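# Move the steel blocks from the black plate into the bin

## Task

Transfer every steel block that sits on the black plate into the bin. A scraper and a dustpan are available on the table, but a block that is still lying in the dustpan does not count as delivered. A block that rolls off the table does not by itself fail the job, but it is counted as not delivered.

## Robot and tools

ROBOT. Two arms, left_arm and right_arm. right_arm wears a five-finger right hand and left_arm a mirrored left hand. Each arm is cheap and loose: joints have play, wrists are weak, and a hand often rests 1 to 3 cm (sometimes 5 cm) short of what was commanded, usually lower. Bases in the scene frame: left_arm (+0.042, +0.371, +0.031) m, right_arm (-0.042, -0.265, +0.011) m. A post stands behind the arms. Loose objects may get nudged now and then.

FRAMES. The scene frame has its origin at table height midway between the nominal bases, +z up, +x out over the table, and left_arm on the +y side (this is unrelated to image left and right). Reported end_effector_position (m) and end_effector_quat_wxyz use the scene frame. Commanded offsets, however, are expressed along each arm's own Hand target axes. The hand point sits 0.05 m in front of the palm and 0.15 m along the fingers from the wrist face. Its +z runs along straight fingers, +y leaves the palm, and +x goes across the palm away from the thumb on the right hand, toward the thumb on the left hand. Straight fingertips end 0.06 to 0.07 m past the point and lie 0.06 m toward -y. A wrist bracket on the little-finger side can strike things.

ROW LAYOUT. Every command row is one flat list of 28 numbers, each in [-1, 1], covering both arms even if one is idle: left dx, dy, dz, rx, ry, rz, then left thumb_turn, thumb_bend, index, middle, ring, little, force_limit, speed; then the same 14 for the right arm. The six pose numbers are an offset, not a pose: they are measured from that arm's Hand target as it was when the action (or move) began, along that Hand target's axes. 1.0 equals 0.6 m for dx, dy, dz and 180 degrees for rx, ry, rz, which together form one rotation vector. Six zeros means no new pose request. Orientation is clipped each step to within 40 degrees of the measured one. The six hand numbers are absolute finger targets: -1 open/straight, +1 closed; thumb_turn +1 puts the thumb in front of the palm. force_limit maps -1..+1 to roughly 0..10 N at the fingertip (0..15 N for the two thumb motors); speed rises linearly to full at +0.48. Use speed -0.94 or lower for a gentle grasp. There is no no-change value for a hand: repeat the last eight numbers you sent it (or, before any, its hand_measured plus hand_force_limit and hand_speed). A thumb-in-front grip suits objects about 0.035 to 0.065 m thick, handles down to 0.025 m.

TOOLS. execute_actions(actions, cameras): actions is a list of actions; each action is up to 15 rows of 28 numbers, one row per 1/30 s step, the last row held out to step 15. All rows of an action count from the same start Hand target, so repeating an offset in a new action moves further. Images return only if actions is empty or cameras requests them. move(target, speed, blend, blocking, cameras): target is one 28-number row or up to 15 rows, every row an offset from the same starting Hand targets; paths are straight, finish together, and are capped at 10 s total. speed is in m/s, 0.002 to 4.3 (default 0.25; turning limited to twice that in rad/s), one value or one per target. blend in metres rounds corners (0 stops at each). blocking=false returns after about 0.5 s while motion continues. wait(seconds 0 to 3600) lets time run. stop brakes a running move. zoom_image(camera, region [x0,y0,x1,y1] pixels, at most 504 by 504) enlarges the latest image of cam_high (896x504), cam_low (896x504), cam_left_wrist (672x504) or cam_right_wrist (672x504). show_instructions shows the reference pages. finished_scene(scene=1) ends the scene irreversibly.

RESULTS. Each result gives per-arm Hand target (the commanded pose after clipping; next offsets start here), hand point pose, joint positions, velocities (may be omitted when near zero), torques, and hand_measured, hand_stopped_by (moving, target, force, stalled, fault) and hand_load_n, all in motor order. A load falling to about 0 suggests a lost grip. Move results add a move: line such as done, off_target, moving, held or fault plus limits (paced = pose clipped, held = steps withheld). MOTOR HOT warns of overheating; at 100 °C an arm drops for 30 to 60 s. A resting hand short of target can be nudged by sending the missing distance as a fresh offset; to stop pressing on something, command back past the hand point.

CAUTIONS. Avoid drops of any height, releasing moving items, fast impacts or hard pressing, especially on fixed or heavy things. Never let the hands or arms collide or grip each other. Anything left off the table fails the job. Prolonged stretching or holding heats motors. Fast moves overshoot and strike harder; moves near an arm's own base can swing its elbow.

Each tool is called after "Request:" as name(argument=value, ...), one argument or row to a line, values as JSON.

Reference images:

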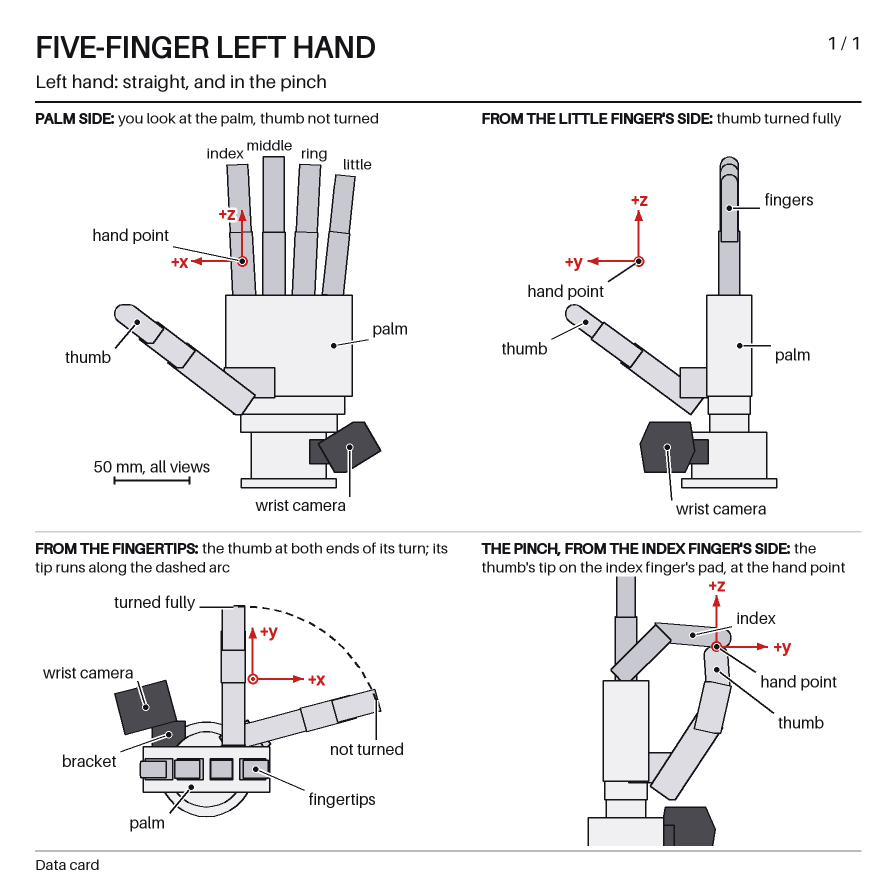

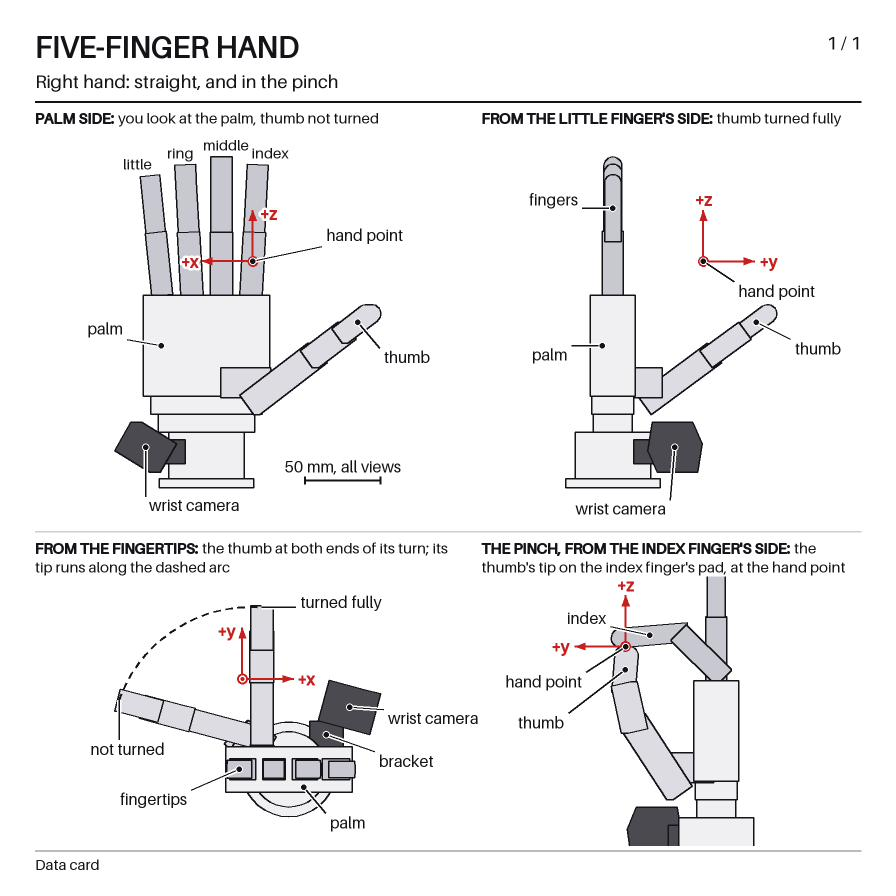

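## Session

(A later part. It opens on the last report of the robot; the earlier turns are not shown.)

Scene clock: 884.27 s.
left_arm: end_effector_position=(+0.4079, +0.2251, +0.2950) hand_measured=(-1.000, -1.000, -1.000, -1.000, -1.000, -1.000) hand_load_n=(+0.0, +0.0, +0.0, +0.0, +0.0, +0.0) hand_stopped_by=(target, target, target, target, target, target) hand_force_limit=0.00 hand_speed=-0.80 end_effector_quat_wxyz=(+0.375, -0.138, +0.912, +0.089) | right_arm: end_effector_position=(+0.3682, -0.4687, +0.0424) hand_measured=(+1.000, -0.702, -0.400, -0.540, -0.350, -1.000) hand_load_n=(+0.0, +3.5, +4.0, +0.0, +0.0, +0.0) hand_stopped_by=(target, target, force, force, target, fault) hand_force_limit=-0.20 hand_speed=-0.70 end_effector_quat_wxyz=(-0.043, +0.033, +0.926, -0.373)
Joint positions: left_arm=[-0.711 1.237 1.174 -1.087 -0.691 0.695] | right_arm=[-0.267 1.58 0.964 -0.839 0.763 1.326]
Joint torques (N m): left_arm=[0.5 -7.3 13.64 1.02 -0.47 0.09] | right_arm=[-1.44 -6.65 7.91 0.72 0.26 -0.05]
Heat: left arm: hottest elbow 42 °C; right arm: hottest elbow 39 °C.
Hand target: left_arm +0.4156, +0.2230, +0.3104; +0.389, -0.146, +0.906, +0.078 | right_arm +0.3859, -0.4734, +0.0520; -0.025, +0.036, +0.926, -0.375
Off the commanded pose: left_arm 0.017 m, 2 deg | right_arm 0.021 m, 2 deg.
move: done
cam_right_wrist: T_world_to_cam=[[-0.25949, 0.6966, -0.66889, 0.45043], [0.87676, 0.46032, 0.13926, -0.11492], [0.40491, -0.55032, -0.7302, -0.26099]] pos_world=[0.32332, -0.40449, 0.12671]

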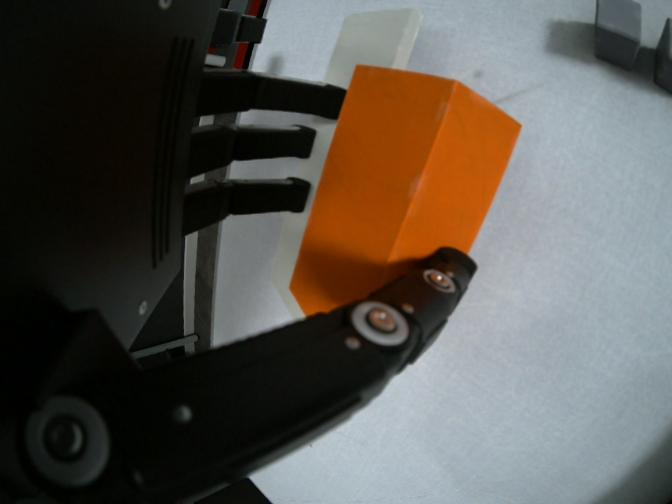

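Request:
move(
  target=[
    [0,0,0,0,0,0,-1,-1,-1,-1,-1,-1,0,-0.8, 0,0,0,0,0,0,1,0.0,-0.3,-0.3,-0.35,-1,0.0,-0.85],
  ],
  speed=0.05,
  cameras=["cam_right_wrist","cam_high"],
)

Request:
zoom_image(
  camera="cam_high",
  region=[320, 80, 420, 180],
)

Scene clock: 888.97 s.
left_arm: end_effector_position=(+0.4079, +0.2251, +0.2950) hand_measured=(-1.000, -1.000, -1.000, -1.000, -1.000, -1.000) hand_load_n=(+0.0, +0.5, +0.0, +0.0, +0.0, +0.0) hand_stopped_by=(target, target, target, target, target, target) hand_force_limit=0.00 hand_speed=-0.80 end_effector_quat_wxyz=(+0.375, -0.138, +0.912, +0.089) | right_arm: end_effector_position=(+0.3715, -0.4659, +0.0444) hand_measured=(+1.000, -0.598, -0.388, -0.486, -0.350, -1.000) hand_load_n=(+0.5, +6.5, +2.5, +4.0, +0.0, +0.0) hand_stopped_by=(target, force, force, force, target, fault) hand_force_limit=0.00 hand_speed=-0.85 end_effector_quat_wxyz=(-0.040, +0.028, +0.924, -0.379)
Joint positions: left_arm=[-0.711 1.237 1.174 -1.087 -0.691 0.695] | right_arm=[-0.254 1.58 0.967 -0.839 0.774 1.326]
Joint torques (N m): left_arm=[0.91 -7.53 13.6 1.05 -0.46 0.08] | right_arm=[-1.44 -6.65 7.71 0.69 0.2 -0.04]
Heat: left arm: hottest elbow 42 °C; right arm: hottest elbow 39 °C.
Hand target: left_arm +0.4156, +0.2230, +0.3104; +0.389, -0.146, +0.906, +0.078 | right_arm +0.3859, -0.4734, +0.0520; -0.025, +0.036, +0.926, -0.375
Off the commanded pose: left_arm 0.017 m, 2 deg | right_arm 0.018 m, 2 deg.
move: done
cam_right_wrist: T_world_to_cam=[[-0.26701, 0.68624, -0.67659, 0.44899], [0.87162, 0.47146, 0.1342, -0.11206], [0.41108, -0.5539, -0.72402, -0.26356]] pos_world=[0.3259, -0.40127, 0.128]
Images, in order (width x height): cam_high 896x504, cam_right_wrist 672x504.

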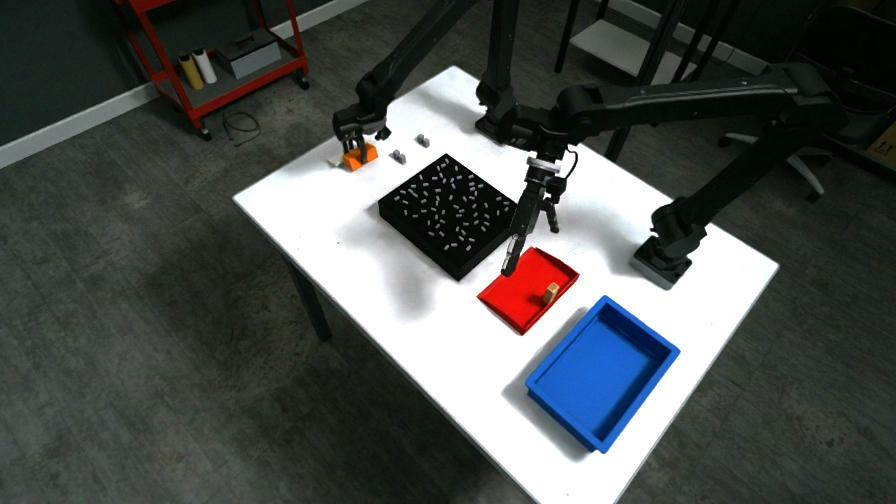

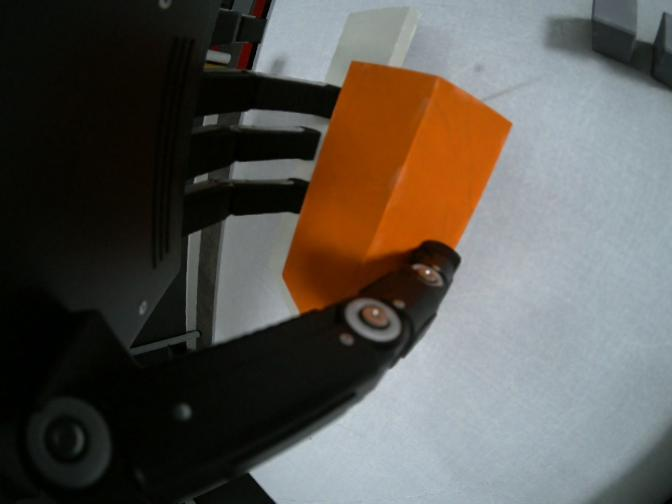

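Scaled by 5.040.

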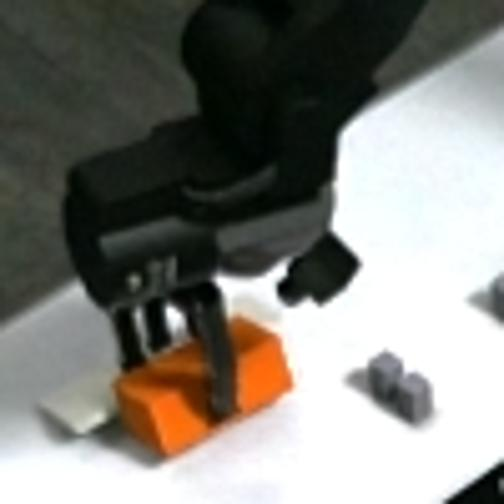

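Request:
move(
  target=[
    [0,0,0,0,0,0,-1,-1,-1,-1,-1,-1,0,-0.8, 0,0,0,0,0,0,1,0.05,-0.3,-0.3,-0.35,-1,0.15,-0.88],
  ],
  speed=0.05,
)

Request:
move(
  target=[
    [0,0,0,0,0,0,-1,-1,-1,-1,-1,-1,0,-0.8, 0,-0.058,-0.0598,0,0,0,1,0.05,-0.3,-0.3,-0.35,-1,0.15,-0.88],
  ],
  speed=0.05,
  cameras=["cam_right_wrist","cam_high","cam_low"],
)

Request:
zoom_image(
  camera="cam_low",
  region=[300, 205, 400, 305],
)

Scene clock: 893.93 s.
left_arm: end_effector_position=(+0.4079, +0.2251, +0.2950) hand_measured=(-1.000, -1.000, -1.000, -1.000, -1.000, -1.000) hand_load_n=(+0.0, +0.0, +0.0, +0.0, +0.5, +0.0) hand_stopped_by=(target, target, target, target, target, target) hand_force_limit=0.00 hand_speed=-0.80 end_effector_quat_wxyz=(+0.375, -0.138, +0.912, +0.089) | right_arm: end_effector_position=(+0.3736, -0.4664, +0.0461) hand_measured=(+1.000, -0.538, -0.388, -0.486, -0.350, -1.000) hand_load_n=(+0.0, +7.5, +4.0, +3.5, +0.0, +0.0) hand_stopped_by=(target, force, force, force, target, fault) hand_force_limit=0.15 hand_speed=-0.88 end_effector_quat_wxyz=(-0.038, +0.029, +0.924, -0.379)
Joint positions: left_arm=[-0.711 1.237 1.174 -1.087 -0.691 0.695] | right_arm=[-0.254 1.58 0.971 -0.839 0.774 1.326]
Joint torques (N m): left_arm=[0.73 -7.36 13.6 1.01 -0.48 0.09] | right_arm=[-1.44 -6.59 7.46 0.66 0.2 -0.05]
Heat: left arm: hottest elbow 42 °C; right arm: hottest elbow 39 °C.
Hand target: left_arm +0.4156, +0.2230, +0.3104; +0.389, -0.146, +0.906, +0.078 | right_arm +0.3859, -0.4734, +0.0520; -0.025, +0.036, +0.926, -0.375
Off the commanded pose: left_arm 0.017 m, 2 deg | right_arm 0.015 m, 2 deg.
move: done

Scene clock: 895.63 s.
left_arm: end_effector_position=(+0.4079, +0.2251, +0.2950) hand_measured=(-1.000, -1.000, -1.000, -1.000, -1.000, -1.000) hand_load_n=(+0.0, +0.0, +0.0, +0.0, +0.0, +0.0) hand_stopped_by=(target, target, target, target, target, target) hand_force_limit=0.00 hand_speed=-0.80 end_effector_quat_wxyz=(+0.375, -0.138, +0.912, +0.089) | right_arm: end_effector_position=(+0.3690, -0.4677, +0.0759) hand_measured=(+1.000, -0.536, -0.388, -0.486, -0.350, -1.000) hand_load_n=(+0.0, +0.0, +0.0, +0.0, +0.0, +0.0) hand_stopped_by=(target, force, force, force, target, fault) hand_force_limit=0.15 hand_speed=-0.88 end_effector_quat_wxyz=(-0.050, +0.029, +0.928, -0.369)
Joint positions: left_arm=[-0.711 1.237 1.174 -1.087 -0.691 0.695] | right_arm=[-0.267 1.539 1.022 -0.955 0.757 1.326]
Joint torques (N m): left_arm=[0.85 -7.41 13.57 1.03 -0.48 0.09] | right_arm=[-1.32 -8.29 9.32 -0.14 0.42 -0.05]
Heat: left arm: hottest elbow 42 °C; right arm: hottest elbow 39 °C.
Hand target: left_arm +0.4156, +0.2230, +0.3104; +0.389, -0.146, +0.906, +0.078 | right_arm +0.3868, -0.4734, +0.1020; -0.025, +0.036, +0.926, -0.375
Off the commanded pose: left_arm 0.017 m, 2 deg | right_arm 0.032 m, 3 deg.
move: off_target (right_arm)
cam_right_wrist: T_world_to_cam=[[-0.26964, 0.70331, -0.65776, 0.47838], [0.87846, 0.45946, 0.13116, -0.1211], [0.39446, -0.54246, -0.74172, -0.22786]] pos_world=[0.32525, -0.40442, 0.16153]
Images, in order (width x height): cam_high 896x504, cam_low 896x504, cam_right_wrist 672x504.

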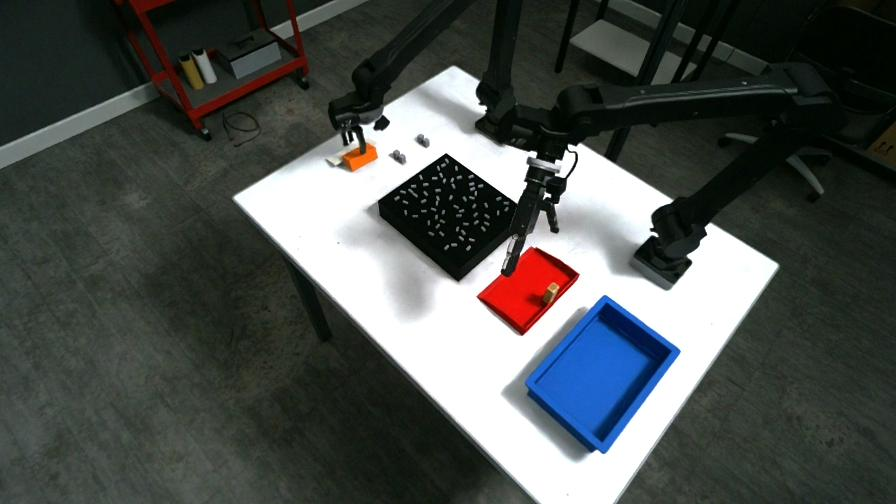

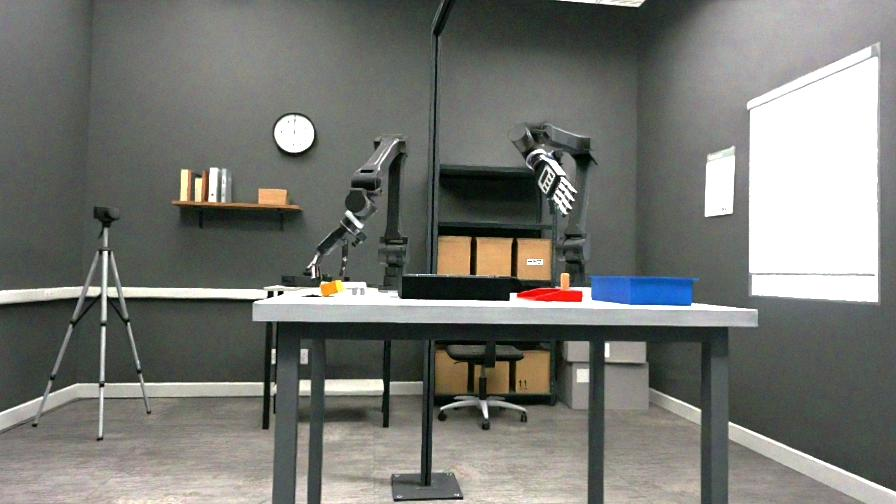

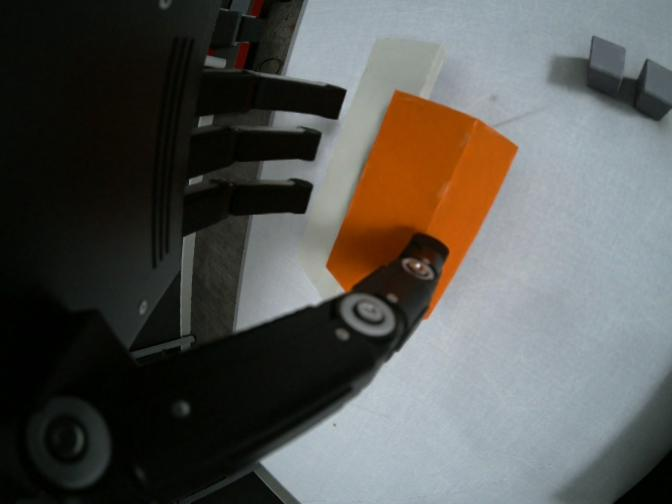

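Scaled by 5.040.

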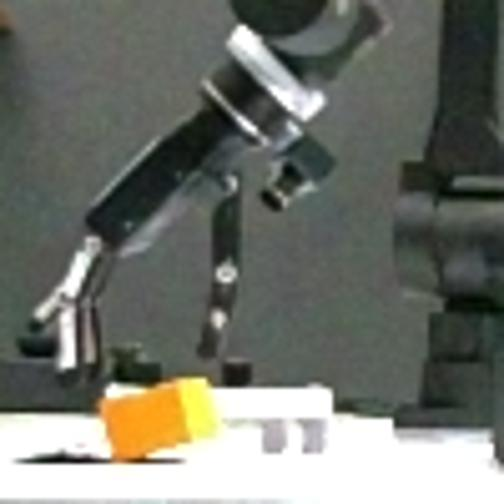

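Request:
move(
  target=[
    [0,0,0,0,0,0,-1,-1,-1,-1,-1,-1,0,-0.8, -0.0057,0.0857,0.0365,0,0,0,1,-0.7,-0.7,-0.7,-0.7,-1,0.0,-0.3],
  ],
  speed=0.05,
  cameras=["cam_right_wrist","cam_high","cam_low"],
)

Request:
zoom_image(
  camera="cam_low",
  region=[300, 225, 400, 305],
)

Scene clock: 913.73 s.
left_arm: end_effector_position=(+0.4079, +0.2251, +0.2950) hand_measured=(-1.000, -1.000, -1.000, -1.000, -1.000, -1.000) hand_load_n=(+0.0, +0.0, +0.0, +0.0, +0.0, +0.0) hand_stopped_by=(target, target, target, target, target, target) hand_force_limit=0.00 hand_speed=-0.80 end_effector_quat_wxyz=(+0.375, -0.138, +0.912, +0.089) | right_arm: end_effector_position=(+0.3781, -0.4530, +0.0454) hand_measured=(+1.000, -0.700, -0.700, -0.700, -0.700, -1.000) hand_load_n=(+0.0, +0.0, +0.0, +0.0, +0.0, +0.0) hand_stopped_by=(target, target, target, target, target, fault) hand_force_limit=0.00 hand_speed=-0.30 end_effector_quat_wxyz=(-0.043, +0.027, +0.928, -0.368)
Joint positions: left_arm=[-0.711 1.237 1.174 -1.087 -0.691 0.695] | right_arm=[-0.23 1.592 0.993 -0.888 0.756 1.362]
Joint torques (N m): left_arm=[0.79 -7.53 13.6 1.02 -0.47 0.1] | right_arm=[0.26 -6.77 6.3 0.65 0.64 0.16]
Heat: left arm: hottest elbow 42 °C; right arm: hottest elbow 41 °C.
Hand target: left_arm +0.4156, +0.2230, +0.3104; +0.389, -0.146, +0.906, +0.078 | right_arm +0.3911, -0.4521, +0.0504; -0.025, +0.036, +0.926, -0.375
Off the commanded pose: left_arm 0.017 m, 2 deg | right_arm 0.014 m, 2 deg.
move: off_target (right_arm)
cam_right_wrist: T_world_to_cam=[[-0.26994, 0.70142, -0.65965, 0.44979], [0.87221, 0.46835, 0.14108, -0.12591], [0.4079, -0.53727, -0.73822, -0.24903]] pos_world=[0.33281, -0.39032, 0.13063]
Images, in order (width x height): cam_high 896x504, cam_low 896x504, cam_right_wrist 672x504.

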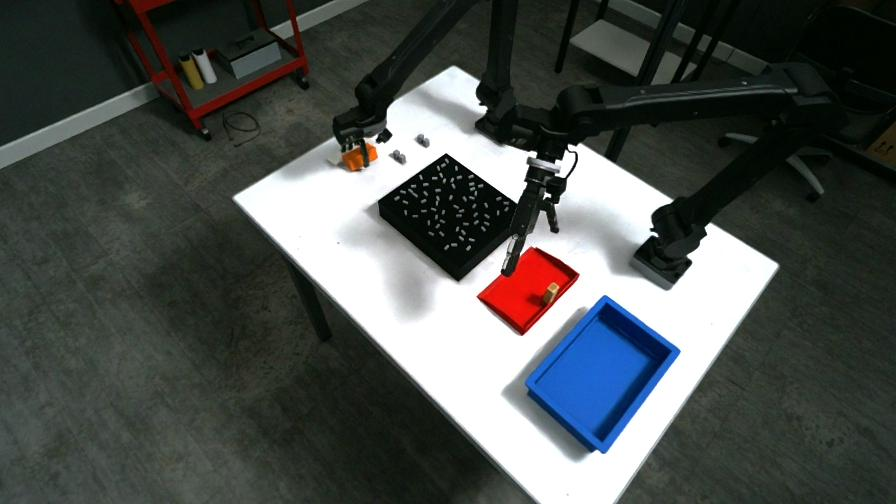

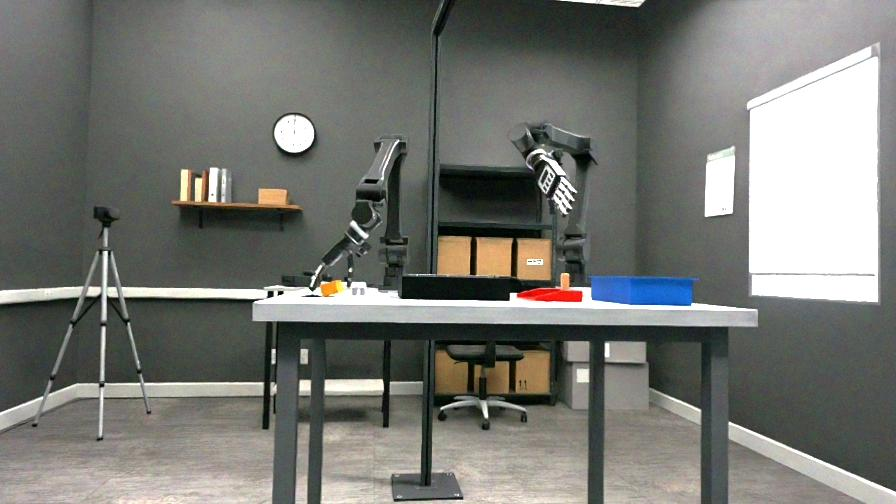

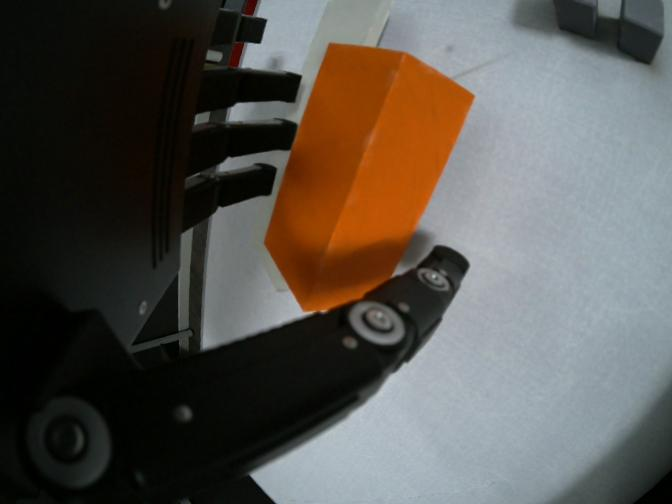

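Scaled by 5.040.

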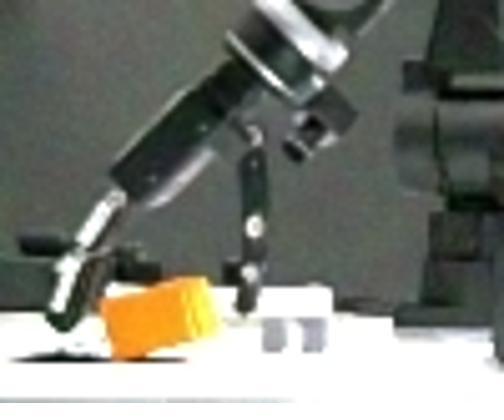

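Request:
move(
  target=[
    [0,0,0,0,0,0,-1,-1,-1,-1,-1,-1,0,-0.8, 0.0163,0.0173,0.0072,0,0,0,1,-0.7,-0.7,-0.7,-0.7,-1,0.0,-0.3],
    [0,0,0,0,0,0,-1,-1,-1,-1,-1,-1,0,-0.8, 0.0163,0.0173,0.0072,0,0,0,1,-0.45,-0.5,-0.5,-0.5,-1,0.0,-0.8],
  ],
  speed=0.05,
  cameras=["cam_right_wrist","cam_high","cam_low"],
)

Request:
zoom_image(
  camera="cam_low",
  region=[300, 225, 400, 305],
)

Scene clock: 922.23 s.
left_arm: end_effector_position=(+0.4079, +0.2251, +0.2950) hand_measured=(-1.000, -1.000, -1.000, -1.000, -1.000, -1.000) hand_load_n=(+0.0, +0.0, +0.0, +0.0, +0.0, +0.0) hand_stopped_by=(target, target, target, target, target, target) hand_force_limit=0.00 hand_speed=-0.80 end_effector_quat_wxyz=(+0.375, -0.138, +0.912, +0.089) | right_arm: end_effector_position=(+0.3736, -0.4568, +0.0432) hand_measured=(+1.000, -0.534, -0.500, -0.504, -0.500, -1.000) hand_load_n=(+0.0, +6.5, +0.5, +8.0, +0.0, +0.0) hand_stopped_by=(target, force, target, force, target, fault) hand_force_limit=0.00 hand_speed=-0.80 end_effector_quat_wxyz=(-0.037, +0.036, +0.921, -0.385)
Joint positions: left_arm=[-0.711 1.237 1.174 -1.087 -0.691 0.695] | right_arm=[-0.225 1.585 0.964 -0.856 0.791 1.382]
Joint torques (N m): left_arm=[0.73 -7.41 13.65 1.02 -0.47 0.07] | right_arm=[0.38 -6.65 5.34 0.51 -0.08 0.11]
Heat: left arm: hottest elbow 42 °C; right arm: hottest elbow 40 °C.
Hand target: left_arm +0.4156, +0.2230, +0.3104; +0.389, -0.146, +0.906, +0.078 | right_arm +0.3815, -0.4468, +0.0403; -0.025, +0.036, +0.926, -0.375
Off the commanded pose: left_arm 0.017 m, 2 deg | right_arm 0.013 m, 2 deg.
move: off_target (right_arm); target 2's new numbers were sent with right_arm's hand 0.011 m and 2 deg from that target
cam_right_wrist: T_world_to_cam=[[-0.25017, 0.67869, -0.69051, 0.43335], [0.87589, 0.46255, 0.1373, -0.12375], [0.41258, -0.57046, -0.71017, -0.26902]] pos_world=[0.32779, -0.39033, 0.12518]
Images, in order (width x height): cam_high 896x504, cam_low 896x504, cam_right_wrist 672x504.

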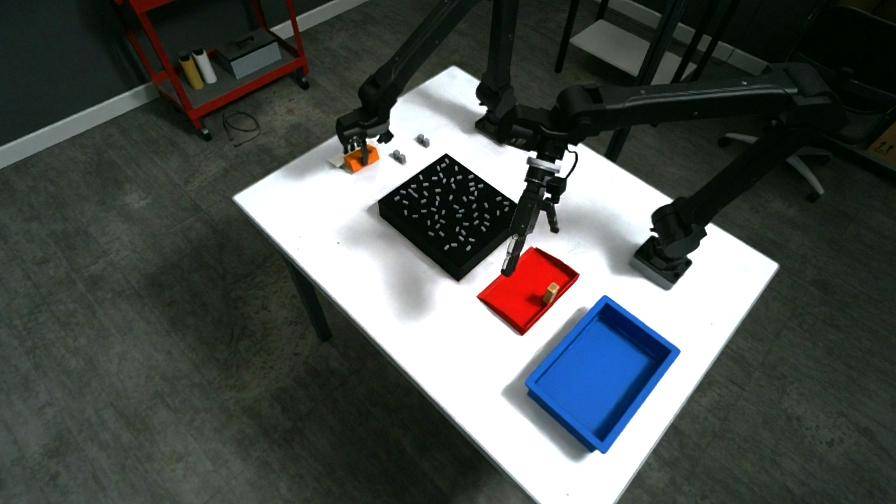

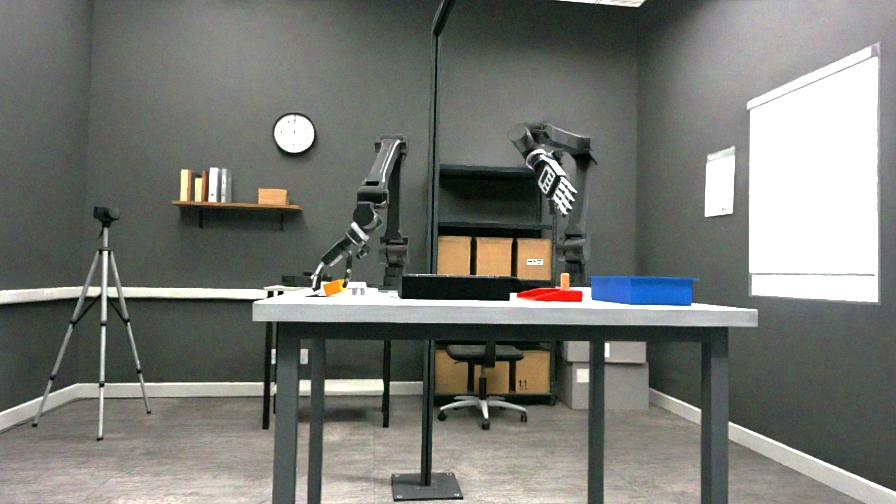

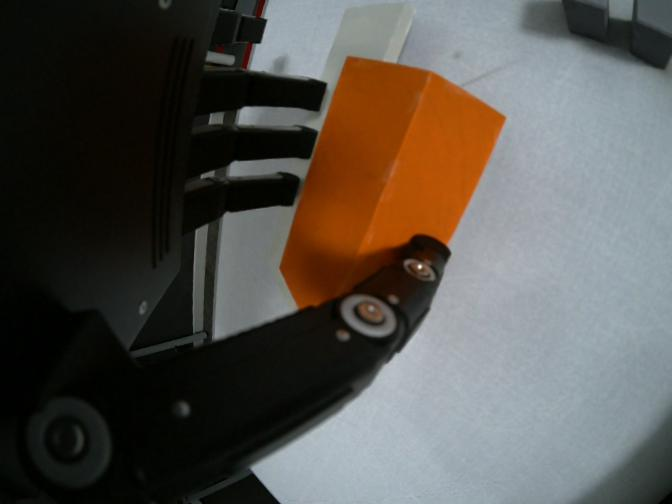

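Scaled by 5.040.

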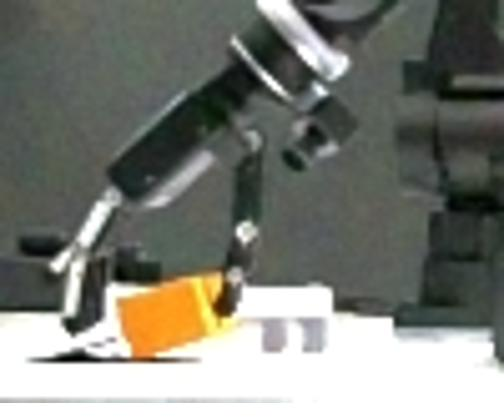

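Request:
move(
  target=[
    [0,0,0,0,0,0,-1,-1,-1,-1,-1,-1,0,-0.8, 0,0,0,0,0,0,1,-0.45,-0.4,-0.5,-0.4,-1,-0.3,-0.85],
  ],
  speed=0.05,
)

Request:
move(
  target=[
    [0,0,0,0,0,0,-1,-1,-1,-1,-1,-1,0,-0.8, 0,-0.0348,-0.0359,0,0,0,1,-0.45,-0.4,-0.5,-0.4,-1,-0.3,-0.85],
  ],
  speed=0.05,
  cameras=["cam_right_wrist","cam_high","cam_low"],
)

Request:
zoom_image(
  camera="cam_low",
  region=[300, 225, 400, 305],
)

Scene clock: 928.60 s.
left_arm: end_effector_position=(+0.4079, +0.2251, +0.2950) hand_measured=(-1.000, -1.000, -1.000, -1.000, -1.000, -1.000) hand_load_n=(+0.0, +0.0, +0.0, +0.0, +0.0, +0.0) hand_stopped_by=(target, target, target, target, target, target) hand_force_limit=0.00 hand_speed=-0.80 end_effector_quat_wxyz=(+0.375, -0.138, +0.912, +0.089) | right_arm: end_effector_position=(+0.3741, -0.4570, +0.0433) hand_measured=(+1.000, -0.534, -0.400, -0.504, -0.400, -1.000) hand_load_n=(+0.0, +7.5, +3.5, +5.5, +0.0, +0.0) hand_stopped_by=(target, force, force, force, target, fault) hand_force_limit=-0.30 hand_speed=-0.85 end_effector_quat_wxyz=(-0.036, +0.040, +0.921, -0.386)
Joint positions: left_arm=[-0.711 1.237 1.174 -1.087 -0.691 0.695] | right_arm=[-0.225 1.585 0.964 -0.856 0.791 1.39]
Joint torques (N m): left_arm=[0.73 -7.41 13.63 0.96 -0.47 0.1] | right_arm=[0.56 -6.77 5.33 0.51 -0.1 0.11]
Heat: left arm: hottest elbow 42 °C; right arm: hottest elbow 39 °C.
Hand target: left_arm +0.4156, +0.2230, +0.3104; +0.389, -0.146, +0.906, +0.078 | right_arm +0.3815, -0.4468, +0.0403; -0.025, +0.036, +0.926, -0.375
Off the commanded pose: left_arm 0.017 m, 2 deg | right_arm 0.013 m, 2 deg.
move: done

Scene clock: 929.90 s.
left_arm: end_effector_position=(+0.4079, +0.2251, +0.2950) hand_measured=(-1.000, -1.000, -1.000, -1.000, -1.000, -1.000) hand_load_n=(+0.0, +0.0, +0.0, +0.0, +0.0, -0.5) hand_stopped_by=(target, target, target, target, target, target) hand_force_limit=0.00 hand_speed=-0.80 end_effector_quat_wxyz=(+0.375, -0.138, +0.912, +0.089) | right_arm: end_effector_position=(+0.3598, -0.4508, +0.0463) hand_measured=(+1.000, -0.532, -0.400, -0.502, -0.400, -1.000) hand_load_n=(+0.0, +0.0, +0.0, +0.0, +0.0, -0.5) hand_stopped_by=(target, force, force, force, target, fault) hand_force_limit=-0.30 hand_speed=-0.85 end_effector_quat_wxyz=(-0.055, +0.033, +0.927, -0.370)
Joint positions: left_arm=[-0.711 1.237 1.174 -1.087 -0.691 0.695] | right_arm=[-0.23 1.566 0.964 -0.921 0.765 1.39]
Joint torques (N m): left_arm=[0.73 -7.36 13.7 1.06 -0.47 0.09] | right_arm=[0.44 -8.53 8.38 -0.21 0.39 0.11]
Heat: left arm: hottest elbow 42 °C; right arm: hottest elbow 39 °C.
Hand target: left_arm +0.4156, +0.2230, +0.3104; +0.389, -0.146, +0.906, +0.078 | right_arm +0.3821, -0.4468, +0.0703; -0.025, +0.036, +0.926, -0.375
Off the commanded pose: left_arm 0.017 m, 2 deg | right_arm 0.033 m, 4 deg.
move: off_target (right_arm)
cam_right_wrist: T_world_to_cam=[[-0.26808, 0.70464, -0.65697, 0.44455], [0.88421, 0.45071, 0.12261, -0.12254], [0.3825, -0.54803, -0.74388, -0.23518]] pos_world=[0.31749, -0.38691, 0.13213]
Images, in order (width x height): cam_high 896x504, cam_low 896x504, cam_right_wrist 672x504.

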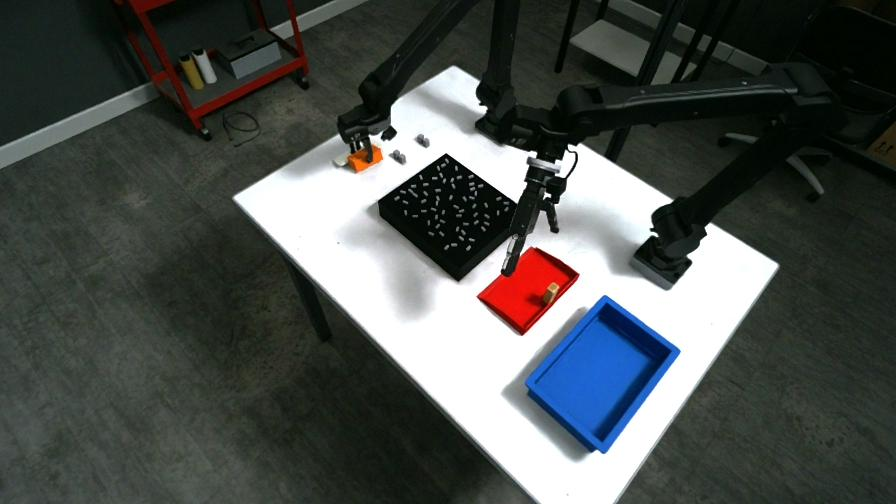

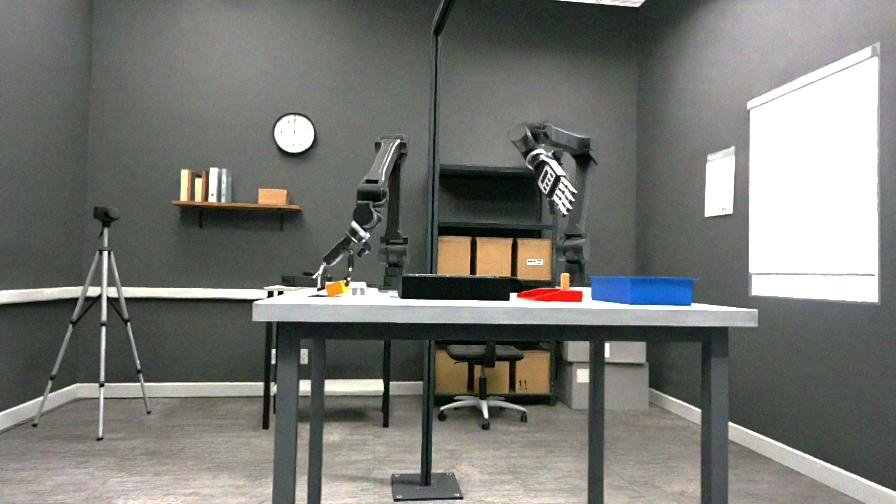

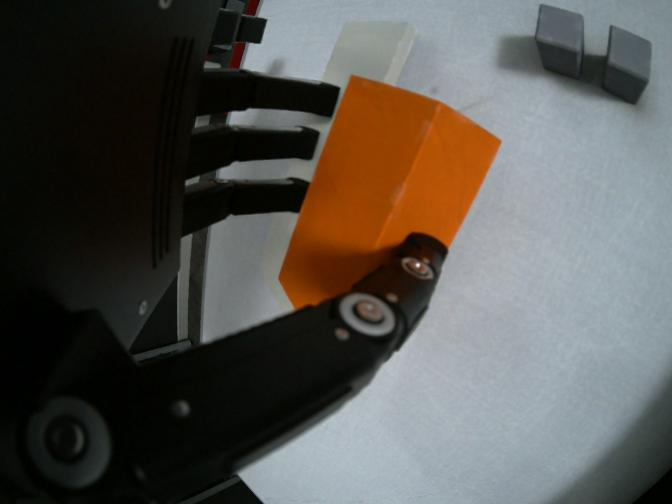

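Scaled by 5.040.

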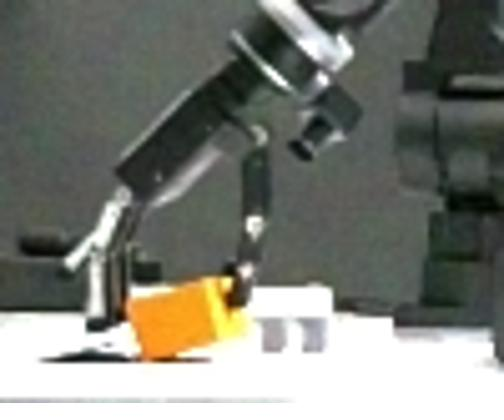

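Request:
move(
  target=[
    [0,0,0,0,0,0,-1,-1,-1,-1,-1,-1,0,-0.8, 0,-0.01,-0.01,0,0,0,1,-0.7,-0.75,-0.75,-0.75,-1,0.0,-0.2],
    [0,0,0,0,0,0,-1,-1,-1,-1,-1,-1,0,-0.8, 0.0145,0.0573,0.0253,0.0277,-0.0013,0.002,1,-0.7,-0.75,-0.75,-0.75,-1,0.0,-0.2],
  ],
  speed=0.05,
  cameras=["cam_right_wrist","cam_high","cam_low"],
)

Request:
zoom_image(
  camera="cam_low",
  region=[300, 225, 400, 305],
)

Scene clock: 946.17 s.
left_arm: end_effector_position=(+0.4079, +0.2251, +0.2950) hand_measured=(-1.000, -1.000, -1.000, -1.000, -1.000, -1.000) hand_load_n=(+0.0, +0.0, +0.0, +0.5, +0.0, +0.0) hand_stopped_by=(target, target, target, target, target, target) hand_force_limit=0.00 hand_speed=-0.80 end_effector_quat_wxyz=(+0.375, -0.138, +0.912, +0.089) | right_arm: end_effector_position=(+0.3617, -0.4365, +0.0326) hand_measured=(+1.000, -0.700, -0.750, -0.750, -0.750, -1.000) hand_load_n=(+0.0, +0.0, +0.0, +0.0, -0.5, +0.0) hand_stopped_by=(target, target, target, target, target, fault) hand_force_limit=0.00 hand_speed=-0.20 end_effector_quat_wxyz=(-0.039, +0.035, +0.911, -0.409)
Joint positions: left_arm=[-0.711 1.237 1.174 -1.087 -0.691 0.695] | right_arm=[-0.159 1.585 0.913 -0.868 0.846 1.471]
Joint torques (N m): left_arm=[0.62 -7.53 13.61 1.05 -0.47 0.09] | right_arm=[0.44 -6.36 5.83 0.57 0.78 0.15]
Heat: left arm: hottest elbow 42 °C; right arm: hottest elbow 38 °C.
Hand target: left_arm +0.4156, +0.2230, +0.3104; +0.389, -0.146, +0.906, +0.078 | right_arm +0.3740, -0.4320, +0.0356; -0.023, +0.037, +0.909, -0.415
Off the commanded pose: left_arm 0.017 m, 2 deg | right_arm 0.013 m, 2 deg.
move: off_target (right_arm)
cam_right_wrist: T_world_to_cam=[[-0.25691, 0.64241, -0.72201, 0.39687], [0.87599, 0.47036, 0.1068, -0.11697], [0.40822, -0.60503, -0.68359, -0.27433]] pos_world=[0.31641, -0.36592, 0.11151]
Images, in order (width x height): cam_high 896x504, cam_low 896x504, cam_right_wrist 672x504.

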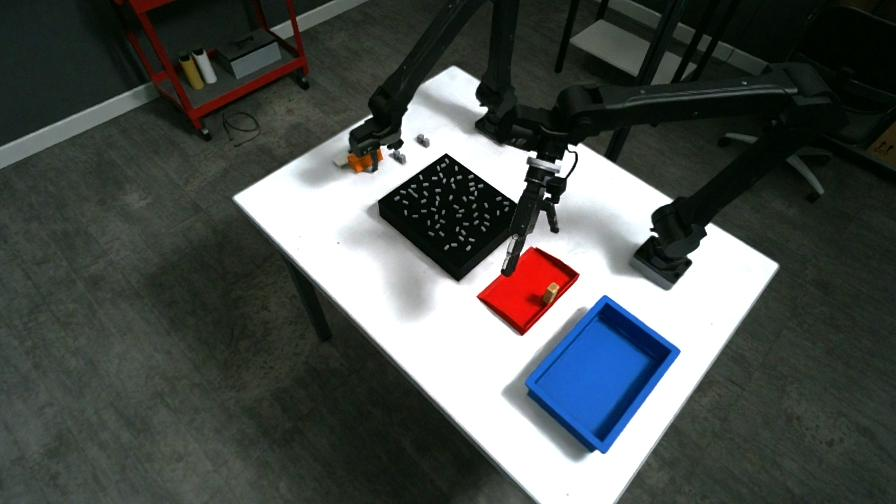

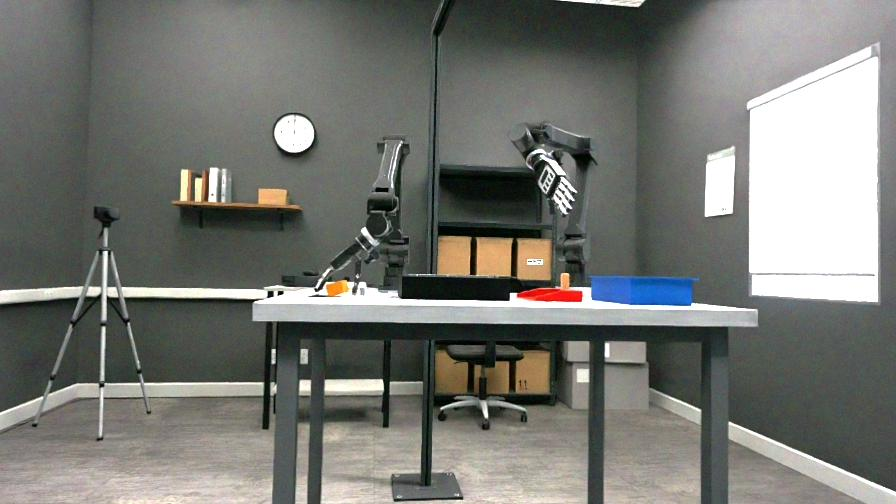

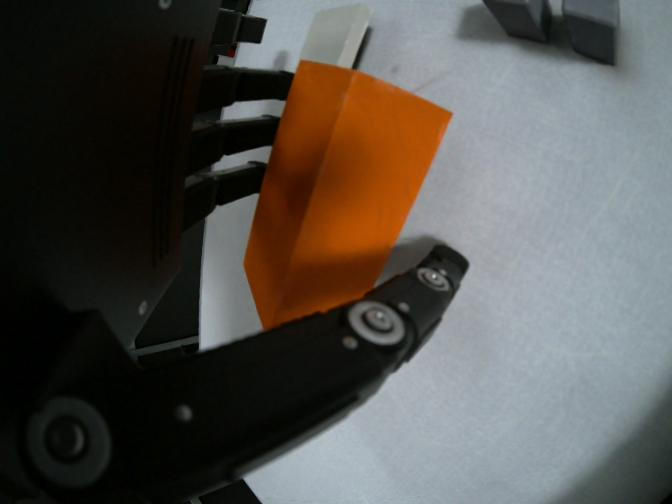

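Scaled by 5.040.

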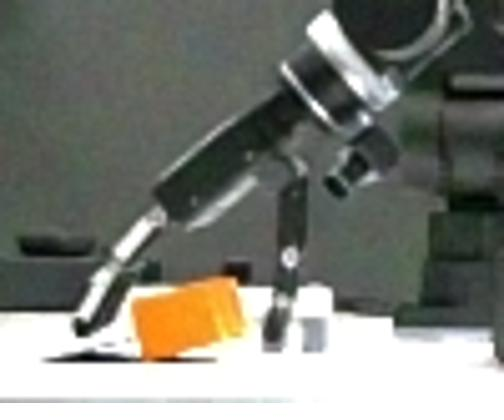

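Request:
move(
  target=[
    [0,0,0,0,0,0,-1,-1,-1,-1,-1,-1,0,-0.8, 0,0,0,0,0,0,1,-0.7,-0.55,-0.55,-0.55,-1,-0.2,-0.6],
    [0,0,0,0,0,0,-1,-1,-1,-1,-1,-1,0,-0.8, 0,0,0,0,0,0,1,0.0,-0.5,-0.5,-0.5,-1,-0.2,-0.8],
  ],
  speed=0.05,
  cameras=["cam_right_wrist","cam_high","cam_low"],
)

Request:
zoom_image(
  camera="cam_low",
  region=[300, 225, 400, 305],
)

Scene clock: 953.23 s.
left_arm: end_effector_position=(+0.4079, +0.2251, +0.2950) hand_measured=(-1.000, -1.000, -1.000, -1.000, -1.000, -1.000) hand_load_n=(+0.0, +0.0, +0.0, +0.0, -0.5, +0.0) hand_stopped_by=(target, target, target, target, target, target) hand_force_limit=0.00 hand_speed=-0.80 end_effector_quat_wxyz=(+0.375, -0.138, +0.912, +0.089) | right_arm: end_effector_position=(+0.3616, -0.4423, +0.0362) hand_measured=(+1.000, -0.656, -0.500, -0.516, -0.500, -1.000) hand_load_n=(+0.5, +5.5, +0.0, +7.0, +0.0, +0.0) hand_stopped_by=(target, force, target, force, target, fault) hand_force_limit=-0.20 hand_speed=-0.80 end_effector_quat_wxyz=(-0.039, +0.039, +0.904, -0.424)
Joint positions: left_arm=[-0.711 1.237 1.174 -1.087 -0.691 0.695] | right_arm=[-0.159 1.585 0.913 -0.866 0.878 1.48]
Joint torques (N m): left_arm=[0.85 -7.59 13.61 1.02 -0.47 0.08] | right_arm=[0.38 -6.24 5.85 0.51 0.08 0.12]
Heat: left arm: hottest elbow 42 °C; right arm: hottest elbow 38 °C.
Hand target: left_arm +0.4156, +0.2230, +0.3104; +0.389, -0.146, +0.906, +0.078 | right_arm +0.3740, -0.4320, +0.0356; -0.023, +0.037, +0.909, -0.415
Off the commanded pose: left_arm 0.017 m, 2 deg | right_arm 0.016 m, 2 deg.
move: done; target 2's new numbers were sent with right_arm's hand 0.016 m and 2 deg from that target
cam_right_wrist: T_world_to_cam=[[-0.25013, 0.62003, -0.74364, 0.3917], [0.87897, 0.46749, 0.09414, -0.11633], [0.40602, -0.63009, -0.66192, -0.28641]] pos_world=[0.31651, -0.36894, 0.11265]
Images, in order (width x height): cam_high 896x504, cam_low 896x504, cam_right_wrist 672x504.

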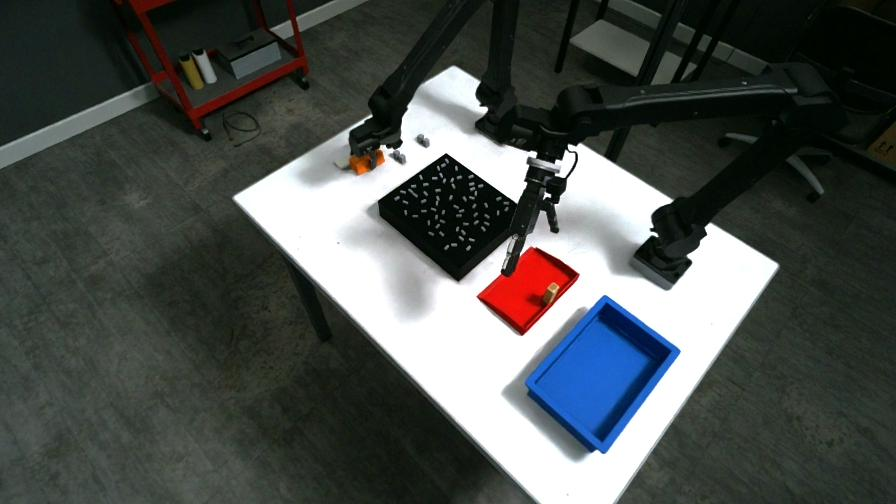

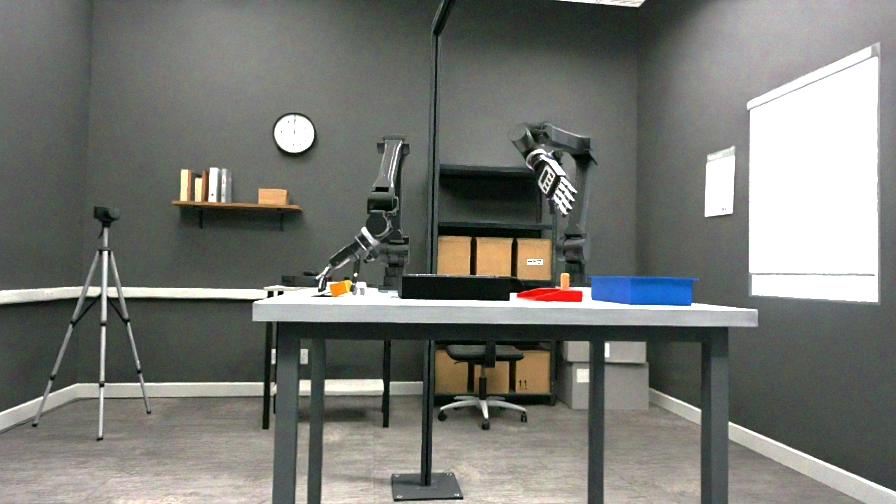

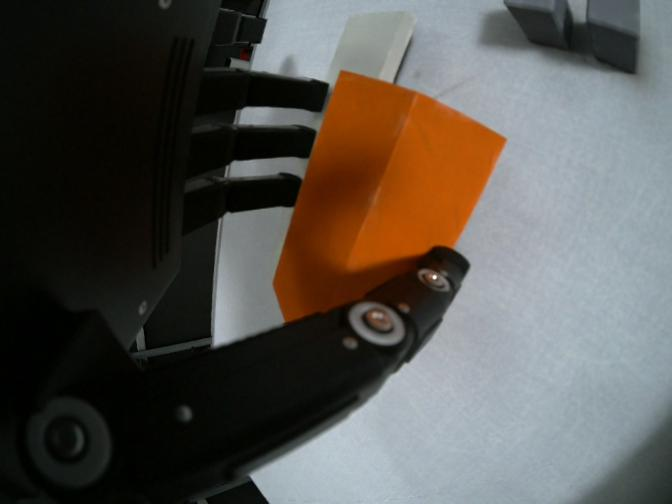

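Scaled by 5.040.

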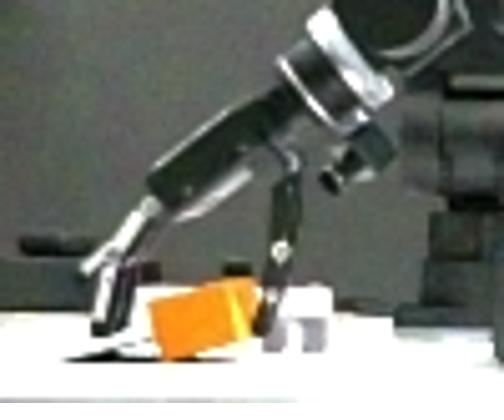

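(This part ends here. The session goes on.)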